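# Clip T-shirt to hanger with two clothespins on stand

## Task

Fasten the T-shirt to the hanger using two clothespins, placing one on each side of the hook and pressing each one far onto the hanger; at the end the T-shirt must drape over both hanger shoulders, the hanger must be hanging on the stand, and it should sit perpendicular to the stand's rod.

## Robot and tools

Robot: two arms, left_arm and right_arm, each ending in a parallel gripper. The scene frame has its origin at table-top height, halfway between the arms' nominal bases, with +z up, +x out over the table and left_arm on the +y side. Arm names do not match image sides. Calibrated bases: left_arm at (+0.040, +0.367, 0) m, quat_wxyz (+1.000, 0, 0, +0.020); right_arm at (-0.010, -0.286, +0.021) m, quat_wxyz (+1.000, 0, 0, -0.001). Both have up = (0, 0, +1.000) in their own frames.

Frames: each arm's end_effector_position (m), end_effector_quat_wxyz, velocities, targets and wrist camera pose are in that arm's own base frame. Fixed cameras and the table use the scene frame. Reported poses can be off by a few cm, more at long reach. The gripper's fingers point along its +z; they open and close along its y. end_effector_position is between the finger pads, about 1 cm short of the tips.

Row format (shared by execute_actions and move): 14 numbers, each in [-1, 1]: dx, dy, dz, rx, ry, rz, opening for left_arm, then the same seven for right_arm. Always give all 14, even if one arm is idle. dx..rz are an offset, not a pose: measured in that arm's base axes from its Hand target as it stood when the action or move began; rotation is about the Hand target's position. Scale: 1.0 = 0.6 m or 180 degrees; rx, ry, rz form a single rotation vector. A translation longer than 1.0 may be shortened along its direction. Opening is absolute: +1 fully open (0.094 m), -1 closed. All zeros for an arm's six pose numbers re-requests its current Hand target; a 0 opening is a real command (half open), so resend the present opening to keep a gripper as is.

execute_actions(actions, cameras): actions is a list of actions; each action is a table of up to 15 rows, one row per 1/30 s control step; a short table repeats its final row to fill 15 steps. Every row in an action counts from the action's start pose, not from the prior row, and each new action starts again from the current Hand target, so repeating an offset keeps moving. An empty list just returns state and images. Results include step readings of end_effector_position.

move(target, speed, blend, opening_speed, blocking, cameras): straight-line paths for both grippers toward one row or a list of up to 15 rows; every row in a list is an offset from the same starting Hand targets. speed is m/s, 0.002 to 2.9, default 0.25 (turn rate up to twice that in rad/s), one value or one per target. blend (m) rounds corners in a list. opening_speed (per second on the -1..+1 scale, at least 0.2) ramps the fingers; use it near its minimum when closing on squashable items. Paths last 0.5 s at least and are cut after 10 s; they ignore obstacles and the other arm. Avoid paths close to an arm's own base; route around it. Faster moves lag and stray more and hit harder. The result adds a move: line, e.g. done, off_target, moving, held or fault, plus limits (paced = pose clipped, held = steps withheld). Done means at rest within 10 mm and 2 degrees; neither done nor off_target tells you about contact. blocking=false returns after about 0.5 s while the move continues.

wait(seconds 0 to 10): let the scene run holding the last commands. stop: brake a running move. zoom_image(camera, region [x0, y0, x1, y1] pixels, max 504 by 504) on the latest image of one of cam_head_left, cam_head_right, cam_high, cam_low, cam_left_wrist, cam_right_wrist (all 672x504). finished_scene(scene 1) ends it irreversibly; the goal must hold without the robot.

Control behaviour: each step, commanded orientation is limited to 40 degrees from the measured one. Hand target in results is the last commanded pose after that clip. Friction and weight can leave a gripper a centimetre or more off target; a new command (even zeros) asks again; if still short, send the gap as an offset. An arm blocked by an object keeps pushing until you command it back past its gripper. A wrist near the first joint's axis can make small motions swing the shoulder.

Gripping: grip_measured uses the opening scale; empty it reads up to about 2.7 mm wide. Fingers track your number until force limit, so there is no visible stop at contact; full force begins about 0.05 below first-touch reading (0.11+ for small or round parts). Pads squeeze about 50 to 64 N each. Release by commanding well above grip_measured. grip_effort_nm is motor effort (negative closing), offset and scaled, not pad force. Joint torques include arm weight; readings 1 to 3 wrap at ±28 N m. "within noise" on Joint velocities means at rest.

Joint ranges (rad): waist -2.618 to 3.054, shoulder 0.000 to 3.142, elbow 0.000 to 3.142 (straight at 2.901), wrist pitch -1.571 to 1.571, wrist yaw -1.571 to 1.571, wrist roll -2.094 to 2.094.

Avoid: dropping or releasing moving items, slamming, hard pushes, anything leaving the table (fails the task), and the grippers or an arm's fingers pressing against the other arm (can fail the scene). The clearance check won't stop gripper-to-gripper contact. Loose objects may be nudged occasionally. Long holding or stretching heats motors: MOTOR HOT at 75 °C, fault fold at 90 °C, collapse at 100 °C.

Each tool is called in YAML: its name, and indented under it one key for each argument.

## Session

I'll start by looking at the scene.

execute_actions:
  actions: []

Scene clock: 0.00 s.
left_arm: end_effector_position=(+0.3805, +0.0160, +0.1344) grip_measured=+1.000 grip_effort_nm=n/a end_effector_quat_wxyz=(+0.653, -0.062, +0.753, +0.044) | right_arm: end_effector_position=(+0.3653, -0.0095, +0.1621) grip_measured=+1.000 grip_effort_nm=n/a end_effector_quat_wxyz=(+0.710, +0.047, +0.702, -0.030)
Joint positions: left_arm=[-0.054 1.494 0.257 1.091 -0.202 -0.045 0.094] | right_arm=[0.047 1.487 0.173 1.323 0.157 0.024 0.094]
Joint velocities: within noise
Joint torques (N m): no reading
Heat: left arm: 37 °C; right arm: 31 °C.
Hand target: left_arm +0.3828, +0.0160, +0.1434; +0.664, -0.064, +0.744, +0.042 | right_arm +0.3663, -0.0095, +0.1660; +0.713, +0.048, +0.699, -0.029
Tool commands: left_gripper/opening=+1.0 right_gripper/opening=+1.0

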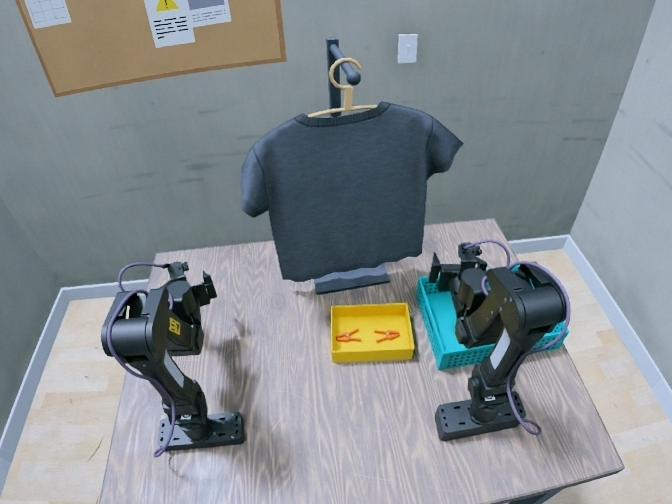

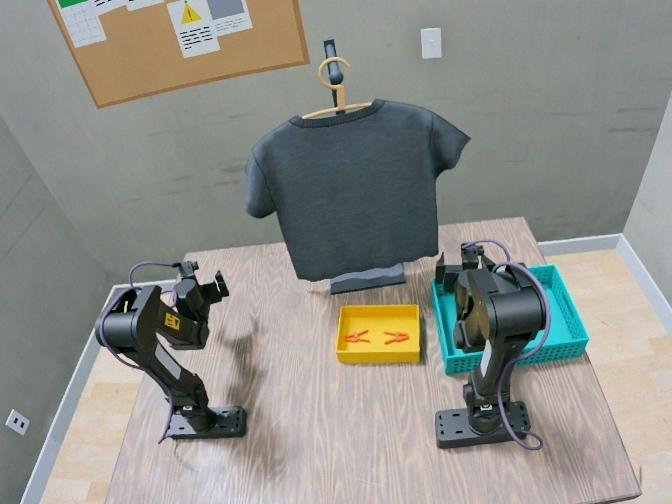

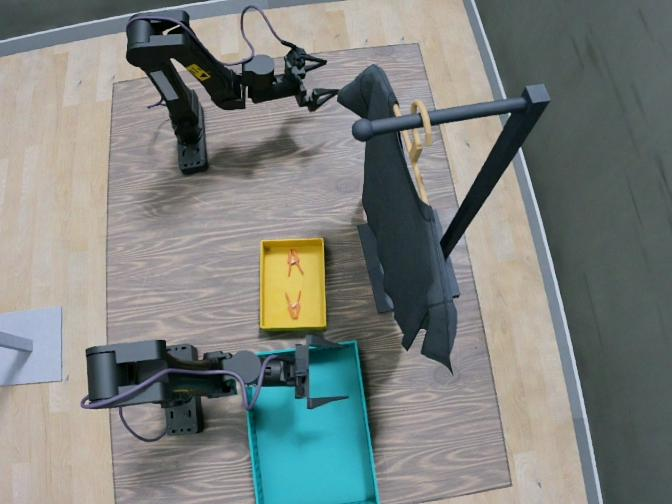

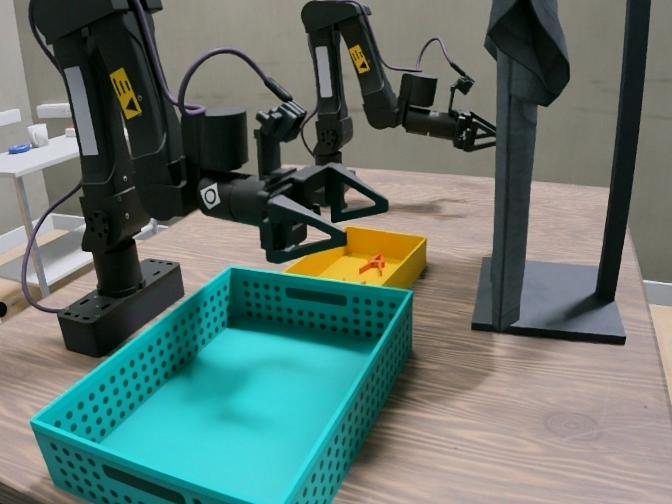

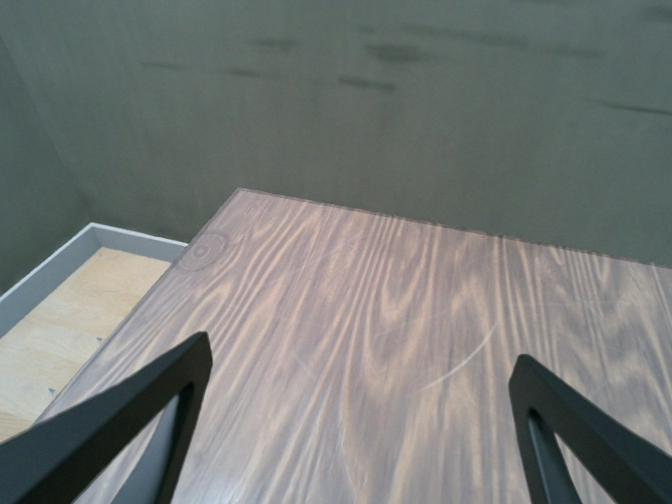

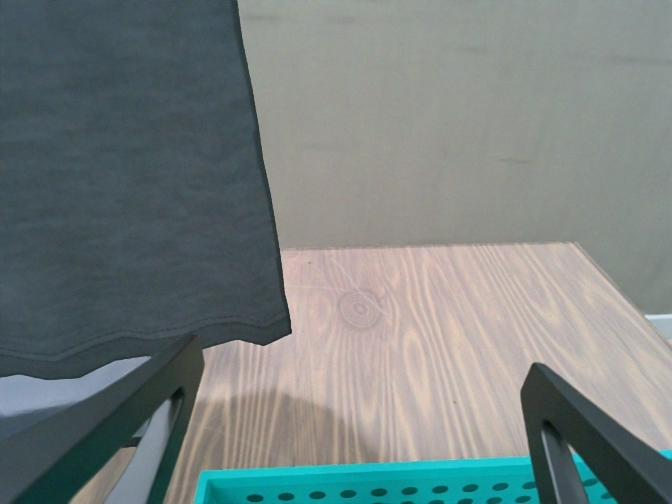

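zoom_image:
  camera: "cam_head_left"
  region: [230, 30, 480, 218]

zoom_image:
  camera: "cam_high"
  region: [320, 50, 560, 230]

zoom_image:
  camera: "cam_high"
  region: [240, 220, 360, 340]

zoom_image:
  camera: "cam_head_left"
  region: [320, 290, 430, 372]

Scaled by 2.016 from the camera's 672x504 image, which has a finer 960x720 frame.

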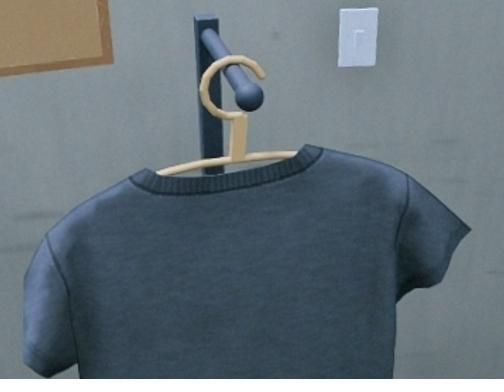

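Scaled by 2.100 from the camera's 672x504 image, which has a finer 960x720 frame.

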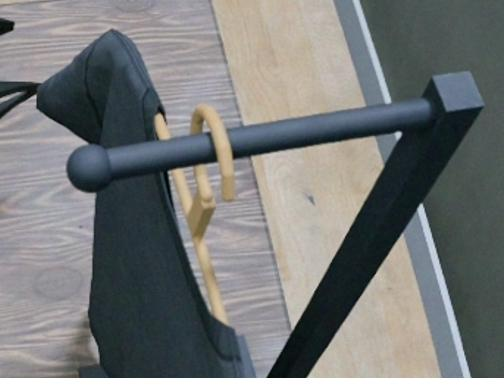

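Scaled by 4.200 from the camera's 672x504 image, which has a finer 960x720 frame.

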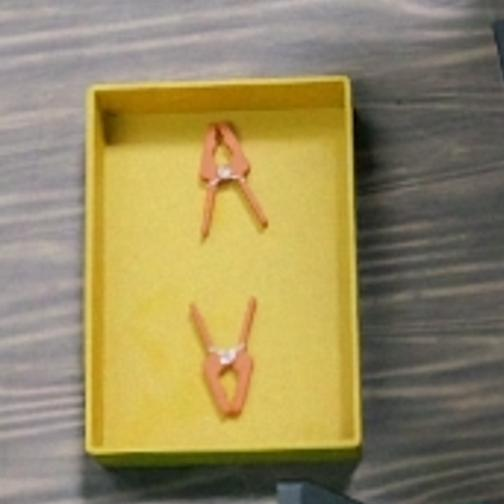

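Scaled by 4.582 from the camera's 672x504 image, which has a finer 960x720 frame.

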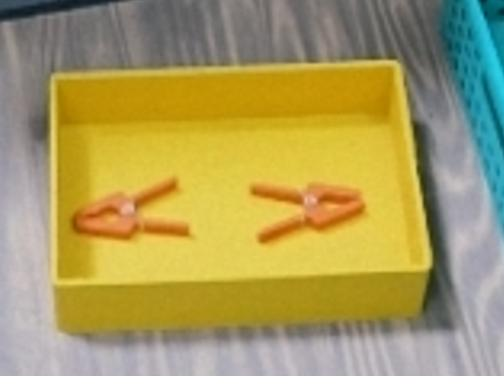

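zoom_image:
  camera: "cam_low"
  region: [170, 60, 410, 280]

zoom_image:
  camera: "cam_low"
  region: [300, 200, 450, 300]

zoom_image:
  camera: "cam_head_right"
  region: [230, 30, 480, 218]

Scaled by 2.100 from the camera's 672x504 image, which has a finer 960x720 frame.

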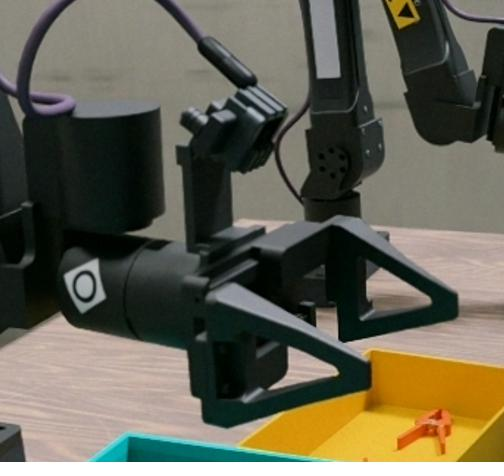

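Scaled by 3.360 from the camera's 672x504 image, which has a finer 960x720 frame.

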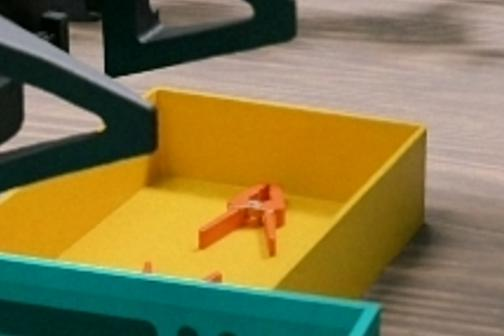

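Scaled by 2.016 from the camera's 672x504 image, which has a finer 960x720 frame.

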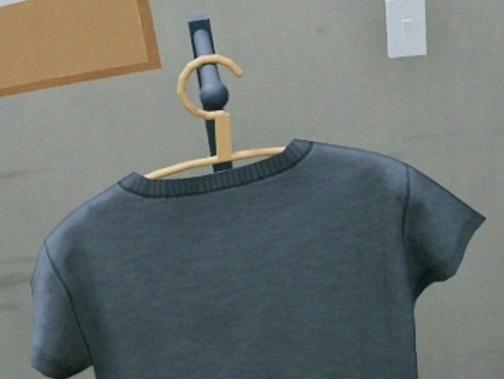

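move:
  target: [-0.2602, -0.5867, 0.1277, 0.3509, 0.3825, -0.4531, 1.0, 0, 0, 0, 0, 0, 0, 1.0]
  speed: 0.4

Scene clock: 69.73 s.
left_arm: end_effector_position=(+0.2285, -0.3327, +0.2164) grip_measured=+1.000 grip_effort_nm=-0.076 end_effector_quat_wxyz=(+0.092, +0.716, +0.692, -0.007) | right_arm: end_effector_position=(+0.3653, -0.0095, +0.1621) grip_measured=+1.000 grip_effort_nm=-0.037 end_effector_quat_wxyz=(+0.710, +0.047, +0.702, -0.030)
Joint positions: left_arm=[-0.98 1.989 2.161 -1.559 -0.018 0.627 0.094] | right_arm=[0.047 1.487 0.173 1.323 0.157 0.024 0.094]
Joint velocities: within noise
Joint torques (N m): left_arm=[-0.03 -7.3 7.39 0.44 0.13 0.11] | right_arm=[0.01 -3.63 4.26 2 0.04 0.01]
Heat: left arm: 38 °C; right arm: 33 °C.
Hand target: left_arm +0.2267, -0.3359, +0.2200; +0.000, +0.721, +0.693, +0.001 | right_arm +0.3663, -0.0095, +0.1660; +0.713, +0.048, +0.699, -0.029
Off the commanded pose: left_arm 0.005 m, 11 deg | right_arm 0.004 m, 1 deg.
joint sent to its limit (left arm) — joint 4 (wrist pitch), lower limit. The joint targets are off in orientation, not in position.
move: off_target (left_arm)

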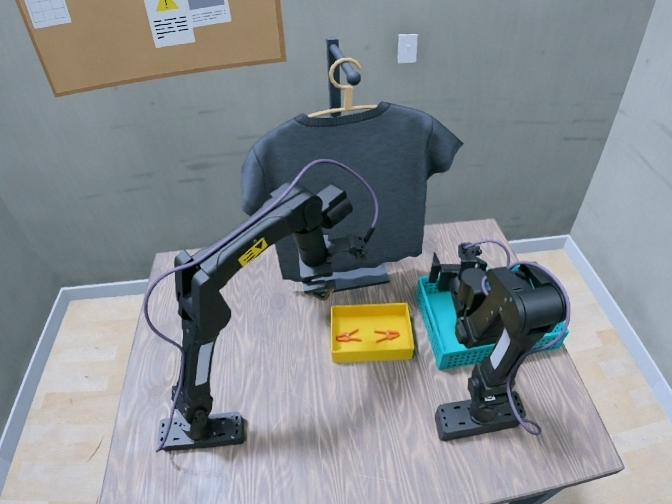

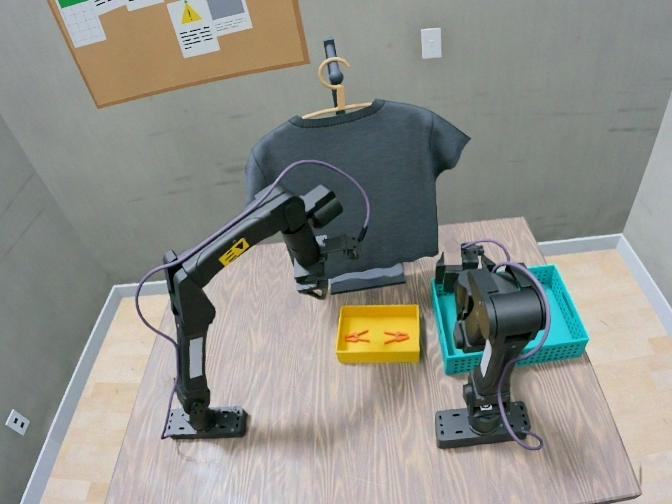

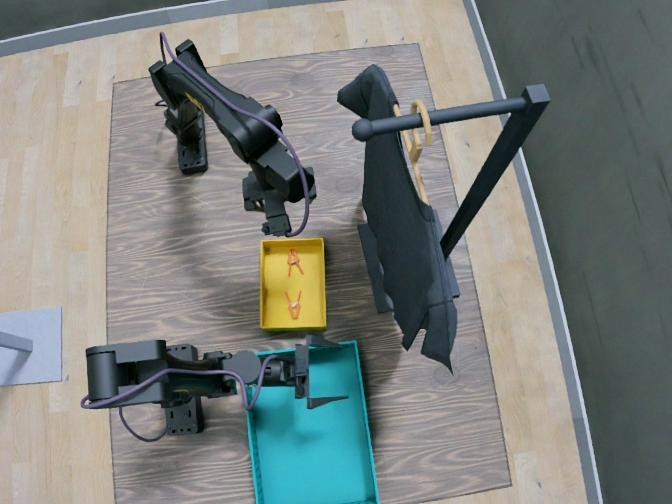

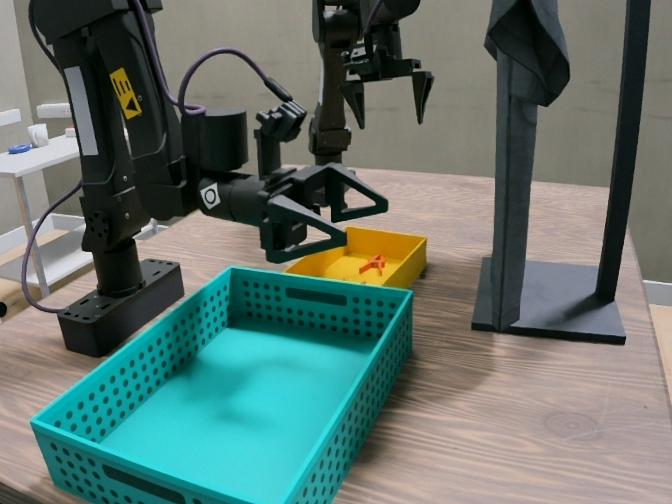

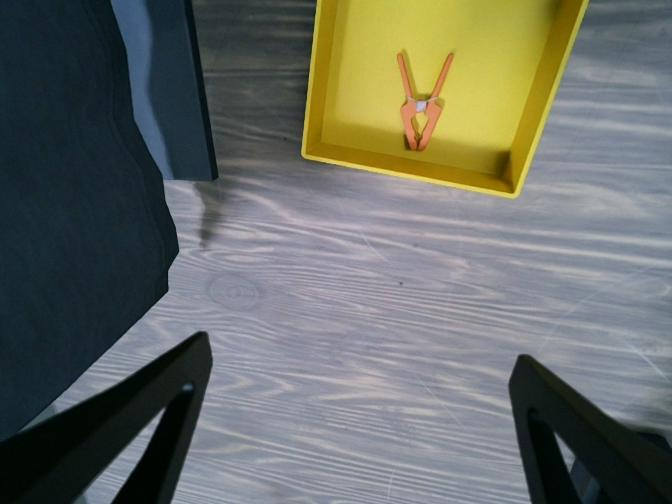

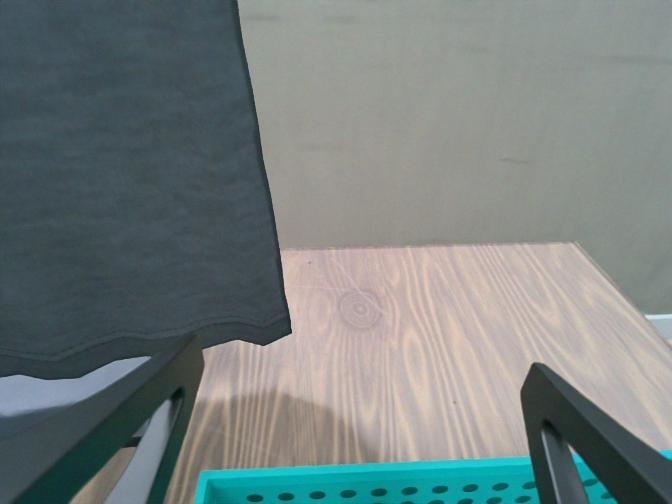

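zoom_image:
  camera: "cam_high"
  region: [80, 300, 380, 504]

zoom_image:
  camera: "cam_high"
  region: [100, 30, 400, 250]

zoom_image:
  camera: "cam_high"
  region: [330, 50, 570, 400]

Scaled by 1.680 from the camera's 672x504 image, which has a finer 960x720 frame.

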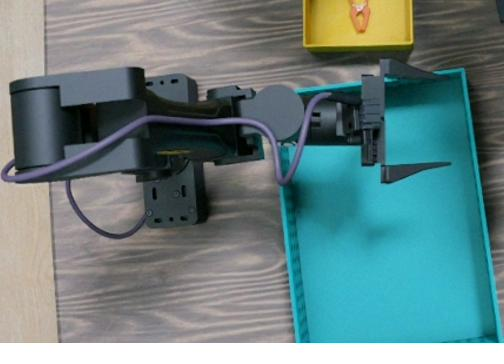

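Scaled by 1.680 from the camera's 672x504 image, which has a finer 960x720 frame.

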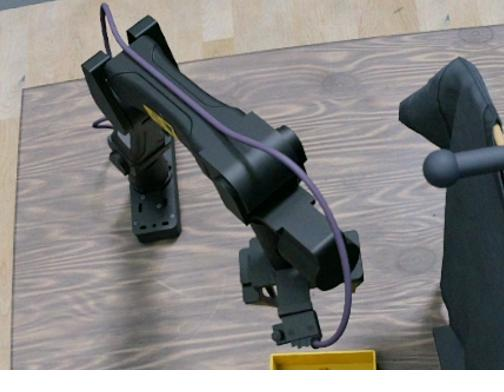

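Scaled by 1.440 from the camera's 672x504 image, which has a finer 960x720 frame.

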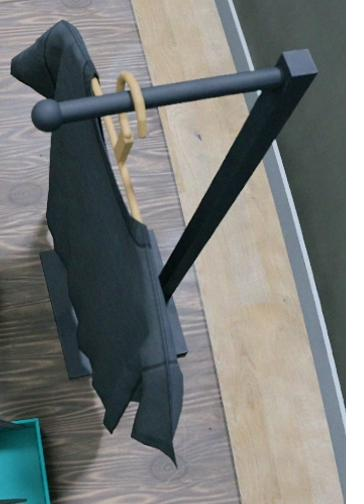

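move:
  target: [0.0037, -0.1177, -0.2167, 0, 0, 0, 0.4, 0, 0, 0, 0, 0, 0, 1.0]
  speed: 0.25

Scene clock: 177.57 s.
left_arm: end_effector_position=(+0.2306, -0.4011, +0.0849) grip_measured=+0.402 grip_effort_nm=-0.208 end_effector_quat_wxyz=(-0.006, +0.722, +0.692, +0.009) | right_arm: end_effector_position=(+0.3653, -0.0095, +0.1621) grip_measured=+1.000 grip_effort_nm=-0.037 end_effector_quat_wxyz=(+0.710, +0.047, +0.702, -0.030)
Joint positions: left_arm=[-1.057 2.417 2.335 -1.504 -0.015 0.557 0.066] | right_arm=[0.047 1.487 0.173 1.323 0.157 0.024 0.094]
Joint velocities: within noise
Joint torques (N m): left_arm=[-0.16 -10.33 7.61 0.2 0.13 -0.04] | right_arm=[0.01 -3.47 4.36 1.99 0.01 0.03]
Heat: left arm: 38 °C; right arm: 35 °C.
Hand target: left_arm +0.2289, -0.4066, +0.0899; +0.000, +0.721, +0.692, +0.000 | right_arm +0.3663, -0.0095, +0.1660; +0.713, +0.048, +0.699, -0.029
Off the commanded pose: left_arm 0.008 m, 1 deg | right_arm 0.004 m, 1 deg.
move: done

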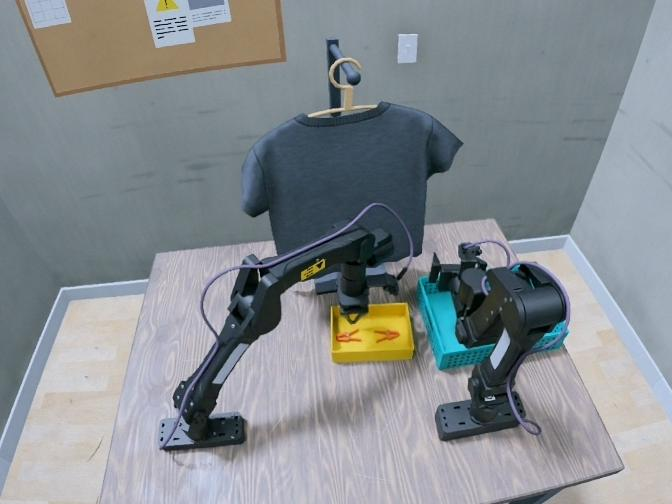

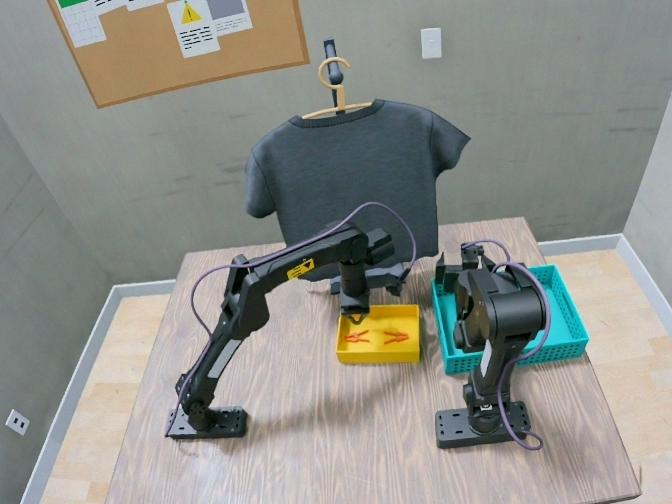

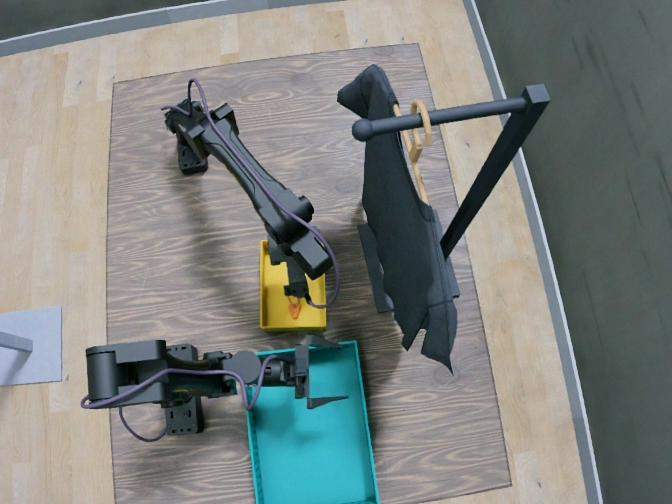

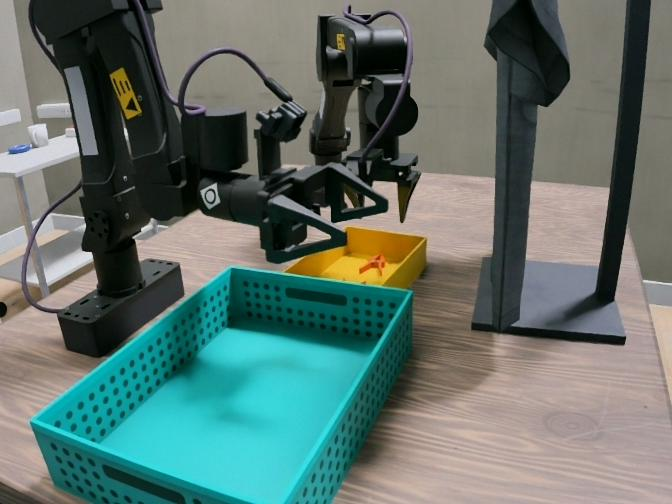

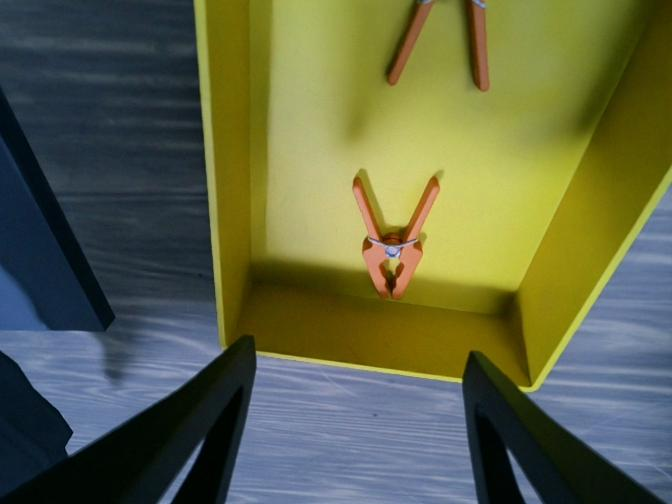

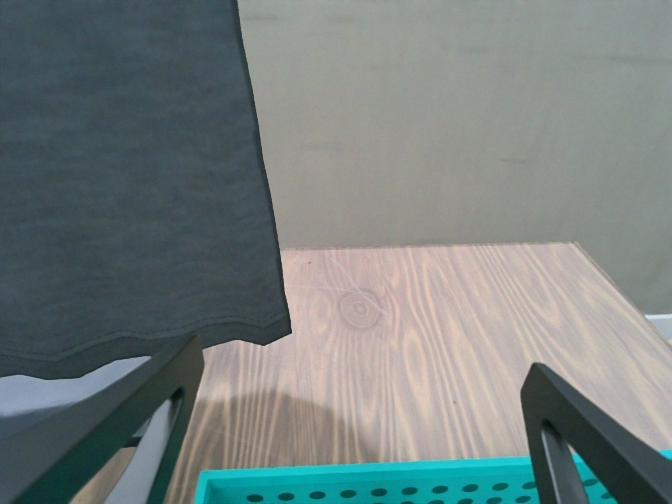

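move:
  target: [-0.0247, -0.0298, -0.0667, 0, 0, 0, 0.4, 0, 0, 0, 0, 0, 0, 1.0]
  speed: 0.15
  cameras: ["cam_left_wrist", "cam_low", "cam_high"]

Scene clock: 213.50 s.
left_arm: end_effector_position=(+0.2146, -0.4191, +0.0547) grip_measured=+0.402 grip_effort_nm=-0.198 end_effector_quat_wxyz=(-0.003, +0.723, +0.691, +0.008) | right_arm: end_effector_position=(+0.3653, -0.0095, +0.1621) grip_measured=+1.000 grip_effort_nm=-0.042 end_effector_quat_wxyz=(+0.710, +0.047, +0.702, -0.030)
Joint positions: left_arm=[-1.105 2.442 2.26 -1.4 -0.013 0.511 0.066] | right_arm=[0.047 1.487 0.173 1.323 0.157 0.024 0.094]
Joint velocities: within noise
Joint torques (N m): left_arm=[0.02 -10.1 5.38 0.47 0.1 -0.11] | right_arm=[-0.03 -3.49 4.33 1.95 0.01 0.01]
Heat: left arm: 41 °C; right arm: 36 °C.
Hand target: left_arm +0.2140, -0.4245, +0.0500; +0.000, +0.721, +0.692, +0.000 | right_arm +0.3663, -0.0095, +0.1660; +0.713, +0.048, +0.699, -0.029
Off the commanded pose: left_arm 0.007 m, 1 deg | right_arm 0.004 m, 1 deg.
move: done
Images, in order (width x height): cam_high 672x504, cam_low 672x504, cam_left_wrist 672x504.

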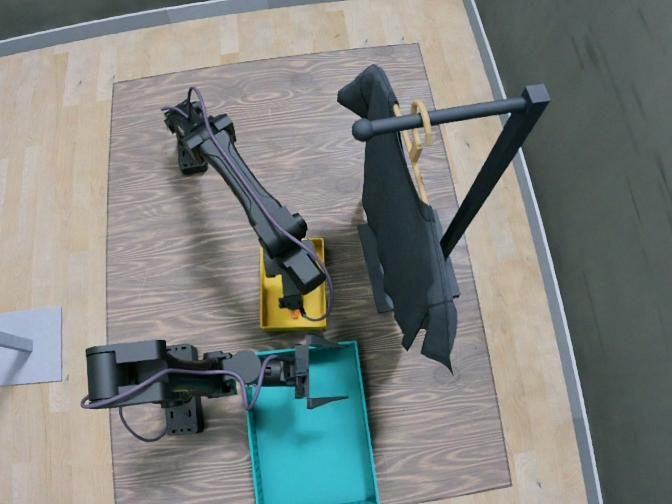

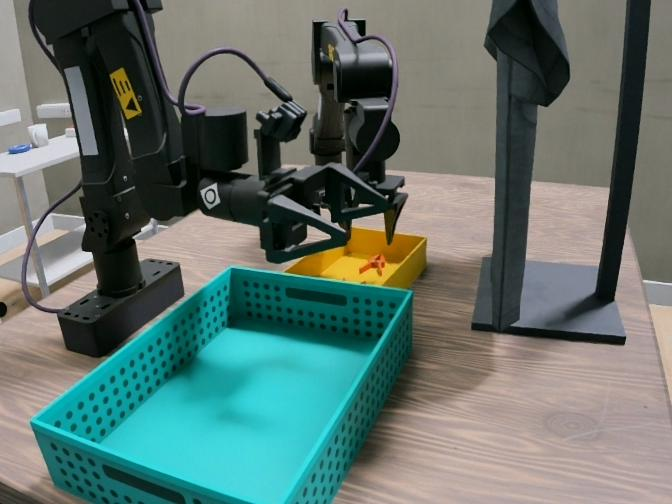

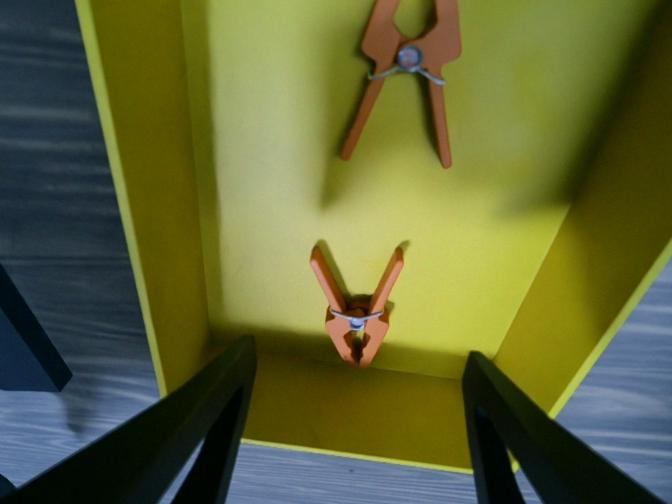

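zoom_image:
  camera: "cam_low"
  region: [280, 150, 460, 290]

zoom_image:
  camera: "cam_left_wrist"
  region: [180, 220, 540, 490]

Scaled by 2.800 from the camera's 672x504 image, which has a finer 960x720 frame.

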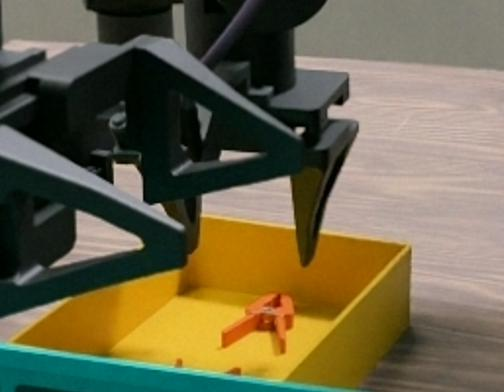

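Scaled by 1.400 from the camera's 672x504 image, which has a finer 960x720 frame.

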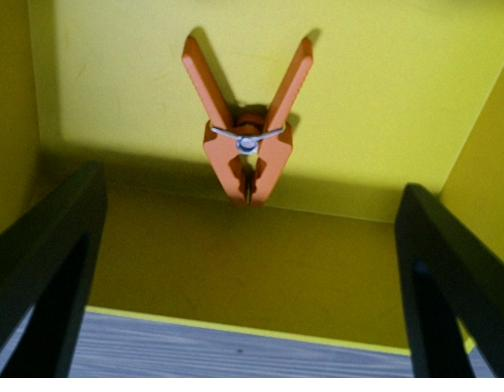

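move:
  target: [-0.002, -0.0117, -0.0333, 0, 0, 0, 0.3, 0, 0, 0, 0, 0, 0, 1.0]
  speed: 0.1
  cameras: ["cam_left_wrist", "cam_low"]

zoom_image:
  camera: "cam_left_wrist"
  region: [180, 220, 540, 490]

Scene clock: 239.30 s.
left_arm: end_effector_position=(+0.2174, -0.4246, +0.0360) grip_measured=+0.303 grip_effort_nm=-0.193 end_effector_quat_wxyz=(-0.002, +0.720, +0.694, +0.007) | right_arm: end_effector_position=(+0.3653, -0.0095, +0.1621) grip_measured=+1.000 grip_effort_nm=-0.042 end_effector_quat_wxyz=(+0.710, +0.047, +0.702, -0.030)
Joint positions: left_arm=[-1.105 2.473 2.241 -1.347 -0.013 0.502 0.061] | right_arm=[0.047 1.487 0.173 1.323 0.157 0.024 0.094]
Joint velocities: within noise
Joint torques (N m): left_arm=[-0.85 -10.4 5.18 0.42 0.09 -0.12] | right_arm=[0.03 -3.48 4.36 1.94 0.04 -0.02]
Heat: left arm: 38 °C; right arm: 36 °C.
Hand target: left_arm +0.2128, -0.4315, +0.0300; +0.000, +0.721, +0.693, +0.000 | right_arm +0.3663, -0.0095, +0.1660; +0.713, +0.048, +0.699, -0.029
Off the commanded pose: left_arm 0.010 m, 1 deg | right_arm 0.004 m, 1 deg.
move: done
Images, in order (width x height): cam_low 672x504, cam_left_wrist 672x504.

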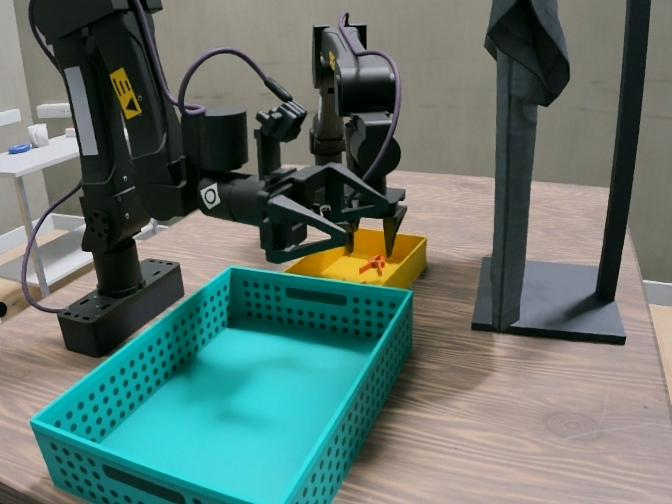

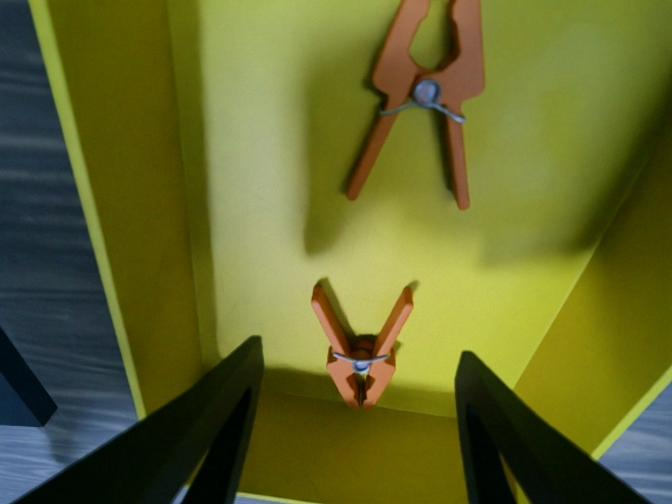

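Scaled by 1.400 from the camera's 672x504 image, which has a finer 960x720 frame.

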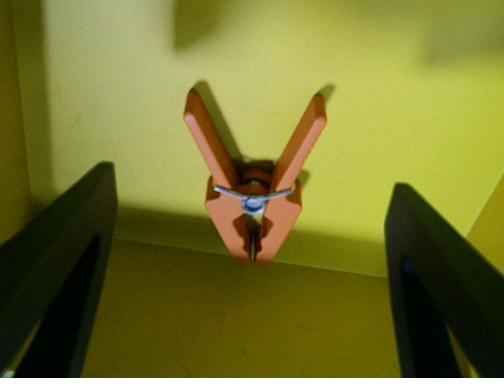

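move:
  target: [0.001, -0.0067, -0.03, 0, 0, 0, 0.3, 0, 0, 0, 0, 0, 0, 1.0]
  speed: 0.08
  cameras: ["cam_left_wrist", "cam_low"]

zoom_image:
  camera: "cam_left_wrist"
  region: [180, 220, 540, 490]

zoom_image:
  camera: "cam_low"
  region: [300, 180, 450, 292]

Scene clock: 249.77 s.
left_arm: end_effector_position=(+0.2178, -0.4293, +0.0186) grip_measured=+0.303 grip_effort_nm=-0.203 end_effector_quat_wxyz=(-0.001, +0.720, +0.694, +0.007) | right_arm: end_effector_position=(+0.3653, -0.0095, +0.1621) grip_measured=+1.000 grip_effort_nm=-0.042 end_effector_quat_wxyz=(+0.710, +0.047, +0.702, -0.030)
Joint positions: left_arm=[-1.108 2.499 2.219 -1.299 -0.013 0.499 0.061] | right_arm=[0.047 1.487 0.173 1.323 0.157 0.024 0.094]
Joint velocities: within noise
Joint torques (N m): left_arm=[-0.72 -10.5 5.11 0.49 0.11 -0.07] | right_arm=[0.01 -3.66 4.27 1.95 -0.01 0]
Heat: left arm: 39 °C; right arm: 36 °C.
Hand target: left_arm +0.2133, -0.4356, +0.0120; +0.000, +0.721, +0.692, +0.000 | right_arm +0.3663, -0.0095, +0.1660; +0.713, +0.048, +0.699, -0.029
Off the commanded pose: left_arm 0.010 m, 1 deg | right_arm 0.004 m, 1 deg.
move: done
Images, in order (width x height): cam_low 672x504, cam_left_wrist 672x504.

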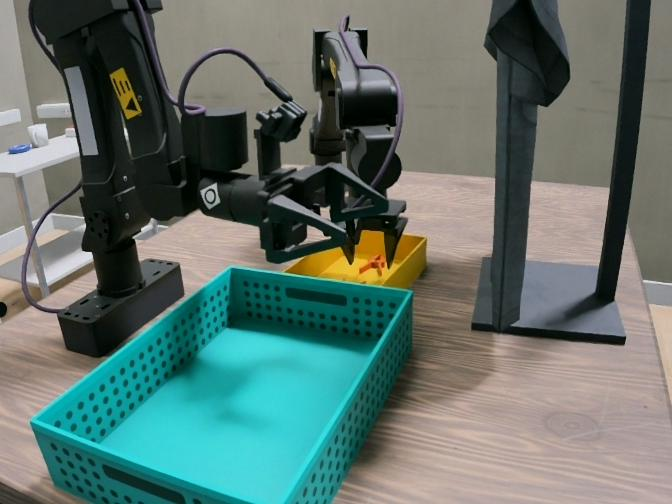

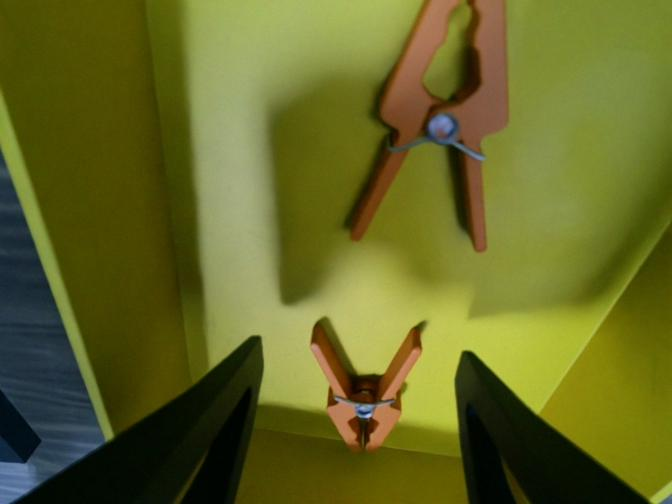

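Scaled by 1.400 from the camera's 672x504 image, which has a finer 960x720 frame.

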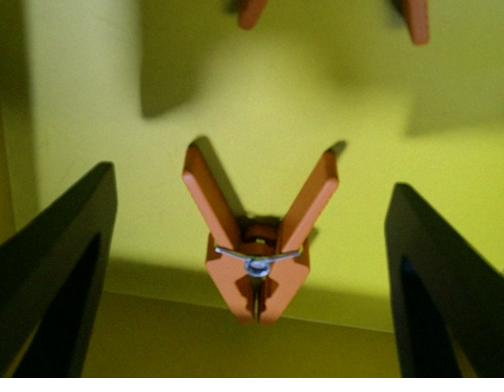

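Scaled by 3.360 from the camera's 672x504 image, which has a finer 960x720 frame.

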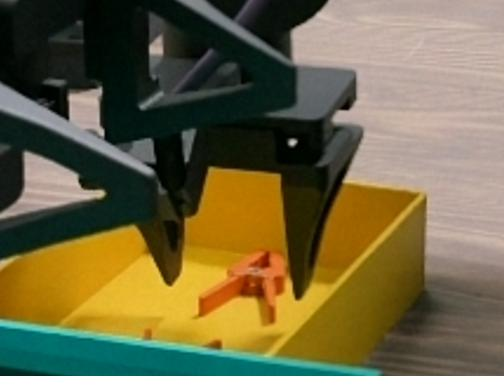

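move:
  target: [0.0, 0.0, -0.0167, 0, 0, 0, 0.3, 0, 0, 0, 0, 0, 0, 1.0]
  speed: 0.05
  cameras: ["cam_left_wrist", "cam_low"]

zoom_image:
  camera: "cam_left_wrist"
  region: [180, 220, 540, 490]

zoom_image:
  camera: "cam_low"
  region: [300, 180, 450, 292]

Scene clock: 259.47 s.
left_arm: end_effector_position=(+0.2183, -0.4302, +0.0109) grip_measured=+0.303 grip_effort_nm=-0.198 end_effector_quat_wxyz=(+0.001, +0.720, +0.694, +0.006) | right_arm: end_effector_position=(+0.3653, -0.0095, +0.1621) grip_measured=+1.000 grip_effort_nm=-0.037 end_effector_quat_wxyz=(+0.710, +0.047, +0.702, -0.030)
Joint positions: left_arm=[-1.108 2.499 2.189 -1.262 -0.013 0.499 0.061] | right_arm=[0.047 1.487 0.173 1.323 0.157 0.024 0.094]
Joint velocities: within noise
Joint torques (N m): left_arm=[-0.88 -10.13 4.96 0.53 0.07 -0.08] | right_arm=[-0.02 -3.59 4.27 1.98 0 0.03]
Heat: left arm: 39 °C; right arm: 36 °C.
Hand target: left_arm +0.2133, -0.4355, +0.0020; +0.000, +0.722, +0.692, +0.001 | right_arm +0.3663, -0.0095, +0.1660; +0.713, +0.048, +0.699, -0.029
Off the commanded pose: left_arm 0.012 m, 1 deg | right_arm 0.004 m, 1 deg.
move: off_target (left_arm)
Images, in order (width x height): cam_low 672x504, cam_left_wrist 672x504.

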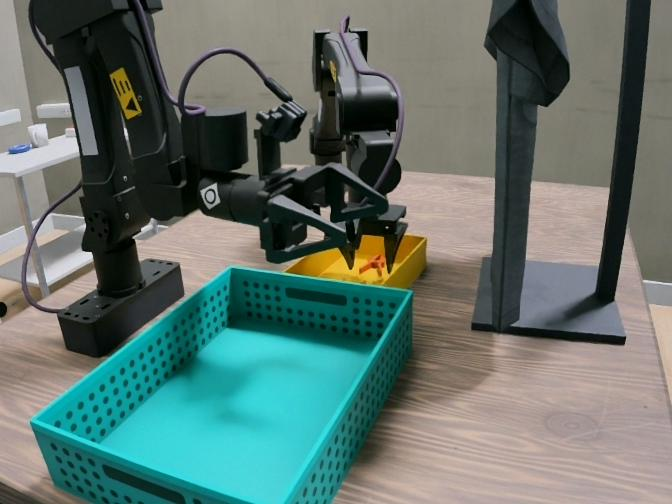

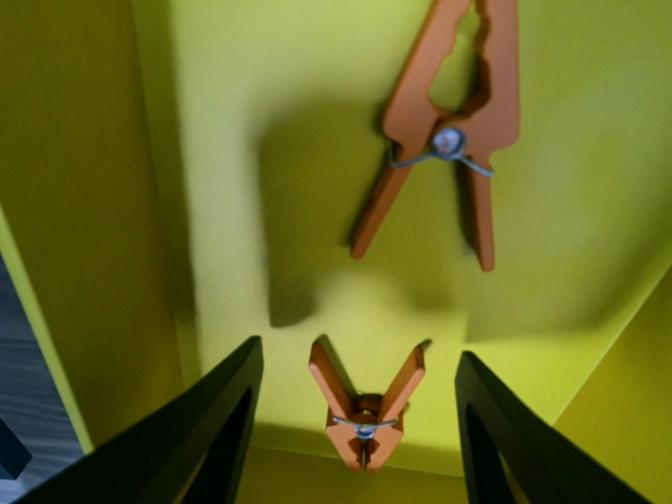

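Scaled by 1.400 from the camera's 672x504 image, which has a finer 960x720 frame.

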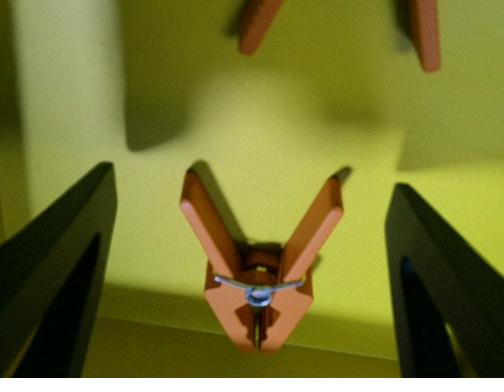

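Scaled by 3.360 from the camera's 672x504 image, which has a finer 960x720 frame.

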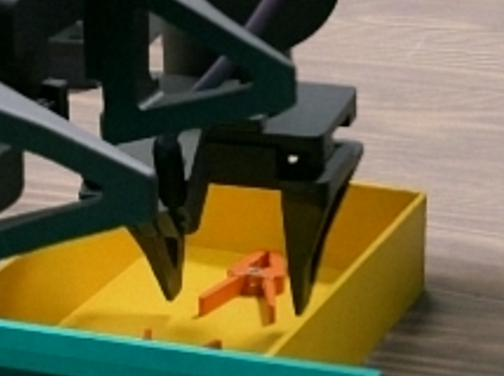

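move:
  target: [0.0, -0.0117, 0.0, 0, 0, 0, 0.3, 0, 0, 0, 0, 0, 0, 1.0]
  speed: 0.05
  cameras: ["cam_left_wrist"]

zoom_image:
  camera: "cam_left_wrist"
  region: [180, 220, 540, 490]

Scene clock: 271.57 s.
left_arm: end_effector_position=(+0.2171, -0.4365, +0.0031) grip_measured=+0.303 grip_effort_nm=-0.198 end_effector_quat_wxyz=(+0.001, +0.721, +0.693, +0.007) | right_arm: end_effector_position=(+0.3653, -0.0095, +0.1621) grip_measured=+1.000 grip_effort_nm=-0.037 end_effector_quat_wxyz=(+0.710, +0.047, +0.702, -0.030)
Joint positions: left_arm=[-1.116 2.534 2.223 -1.263 -0.013 0.493 0.061] | right_arm=[0.047 1.487 0.173 1.323 0.157 0.024 0.094]
Joint velocities: within noise
Joint torques (N m): left_arm=[-0.61 -10.37 7.65 0.2 0.11 -0.1] | right_arm=[-0.12 -3.58 4.34 1.96 0.02 0.01]
Heat: left arm: 38 °C; right arm: 36 °C.
Hand target: left_arm +0.2134, -0.4426, +0.0021; +0.000, +0.721, +0.693, +0.000 | right_arm +0.3663, -0.0095, +0.1660; +0.713, +0.048, +0.699, -0.029
Off the commanded pose: left_arm 0.007 m, 1 deg | right_arm 0.004 m, 1 deg.
move: done
Images, in order (width x height): cam_left_wrist 672x504.

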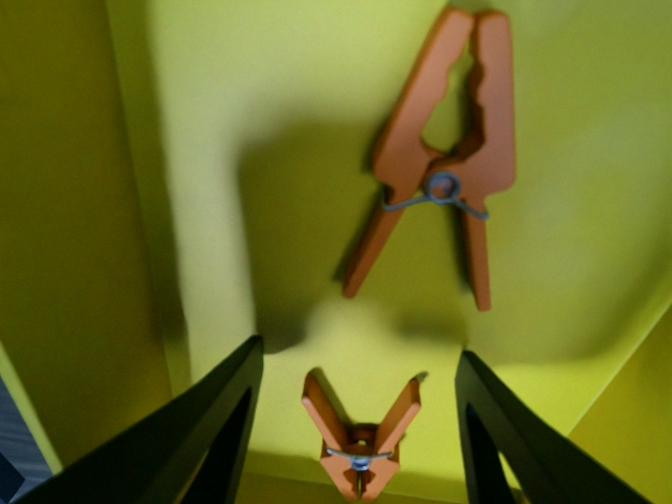

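Scaled by 1.400 from the camera's 672x504 image, which has a finer 960x720 frame.

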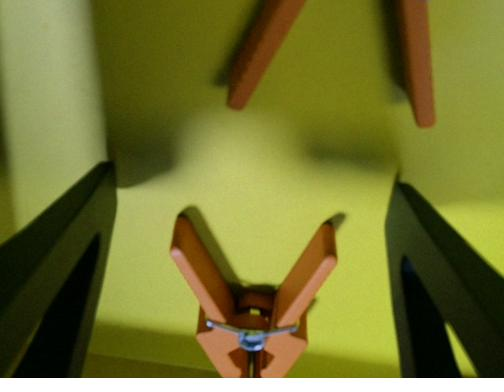

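move:
  target: [0.0, 0.0, -0.006, 0, 0, 0, 0.3, 0, 0, 0, 0, 0, 0, 1.0]
  speed: 0.04
  cameras: ["cam_left_wrist", "cam_low"]

zoom_image:
  camera: "cam_left_wrist"
  region: [180, 220, 540, 490]

zoom_image:
  camera: "cam_low"
  region: [300, 180, 450, 292]

Scene clock: 295.33 s.
left_arm: end_effector_position=(+0.2171, -0.4365, +0.0031) grip_measured=+0.303 grip_effort_nm=-0.198 end_effector_quat_wxyz=(+0.001, +0.720, +0.693, +0.007) | right_arm: end_effector_position=(+0.3653, -0.0095, +0.1621) grip_measured=+1.000 grip_effort_nm=-0.037 end_effector_quat_wxyz=(+0.710, +0.047, +0.702, -0.030)
Joint positions: left_arm=[-1.116 2.534 2.223 -1.263 -0.013 0.493 0.061] | right_arm=[0.047 1.487 0.173 1.323 0.157 0.024 0.094]
Joint velocities: within noise
Joint torques (N m): left_arm=[-0.58 -10.19 6.75 0.34 0.1 -0.06] | right_arm=[-0.1 -3.52 4.29 1.96 0.01 0.01]
Heat: left arm: 42 °C; right arm: 36 °C.
Hand target: left_arm +0.2134, -0.4426, -0.0015; +0.000, +0.721, +0.693, +0.000 | right_arm +0.3663, -0.0095, +0.1660; +0.713, +0.048, +0.699, -0.029
Off the commanded pose: left_arm 0.008 m, 1 deg | right_arm 0.004 m, 1 deg.
move: done
Images, in order (width x height): cam_low 672x504, cam_left_wrist 672x504.

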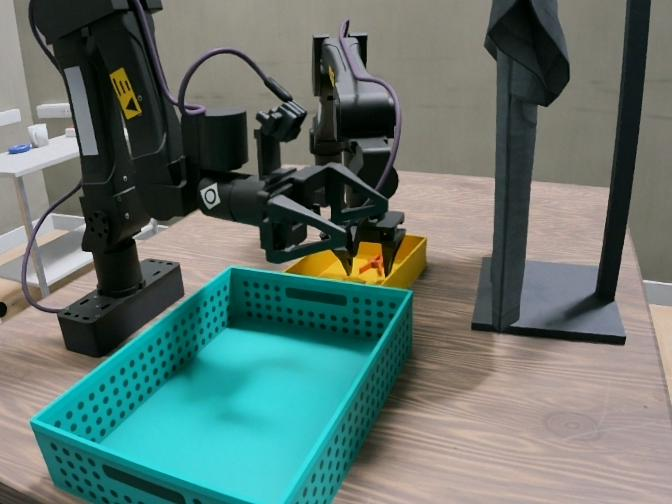

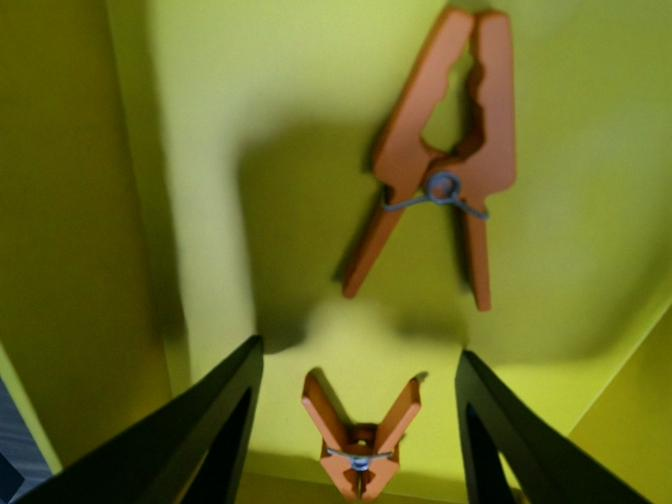

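Scaled by 1.400 from the camera's 672x504 image, which has a finer 960x720 frame.

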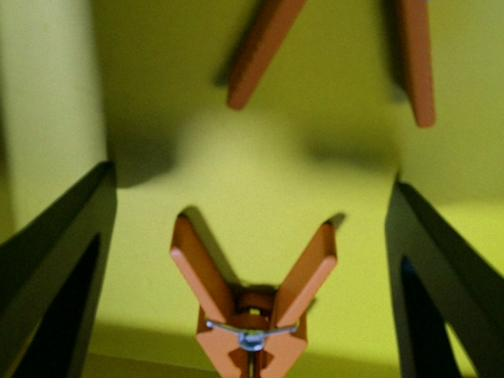

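Scaled by 3.360 from the camera's 672x504 image, which has a finer 960x720 frame.

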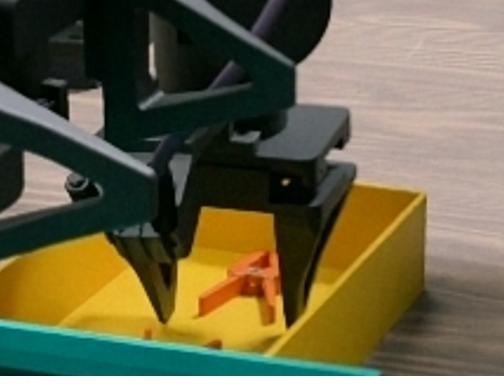

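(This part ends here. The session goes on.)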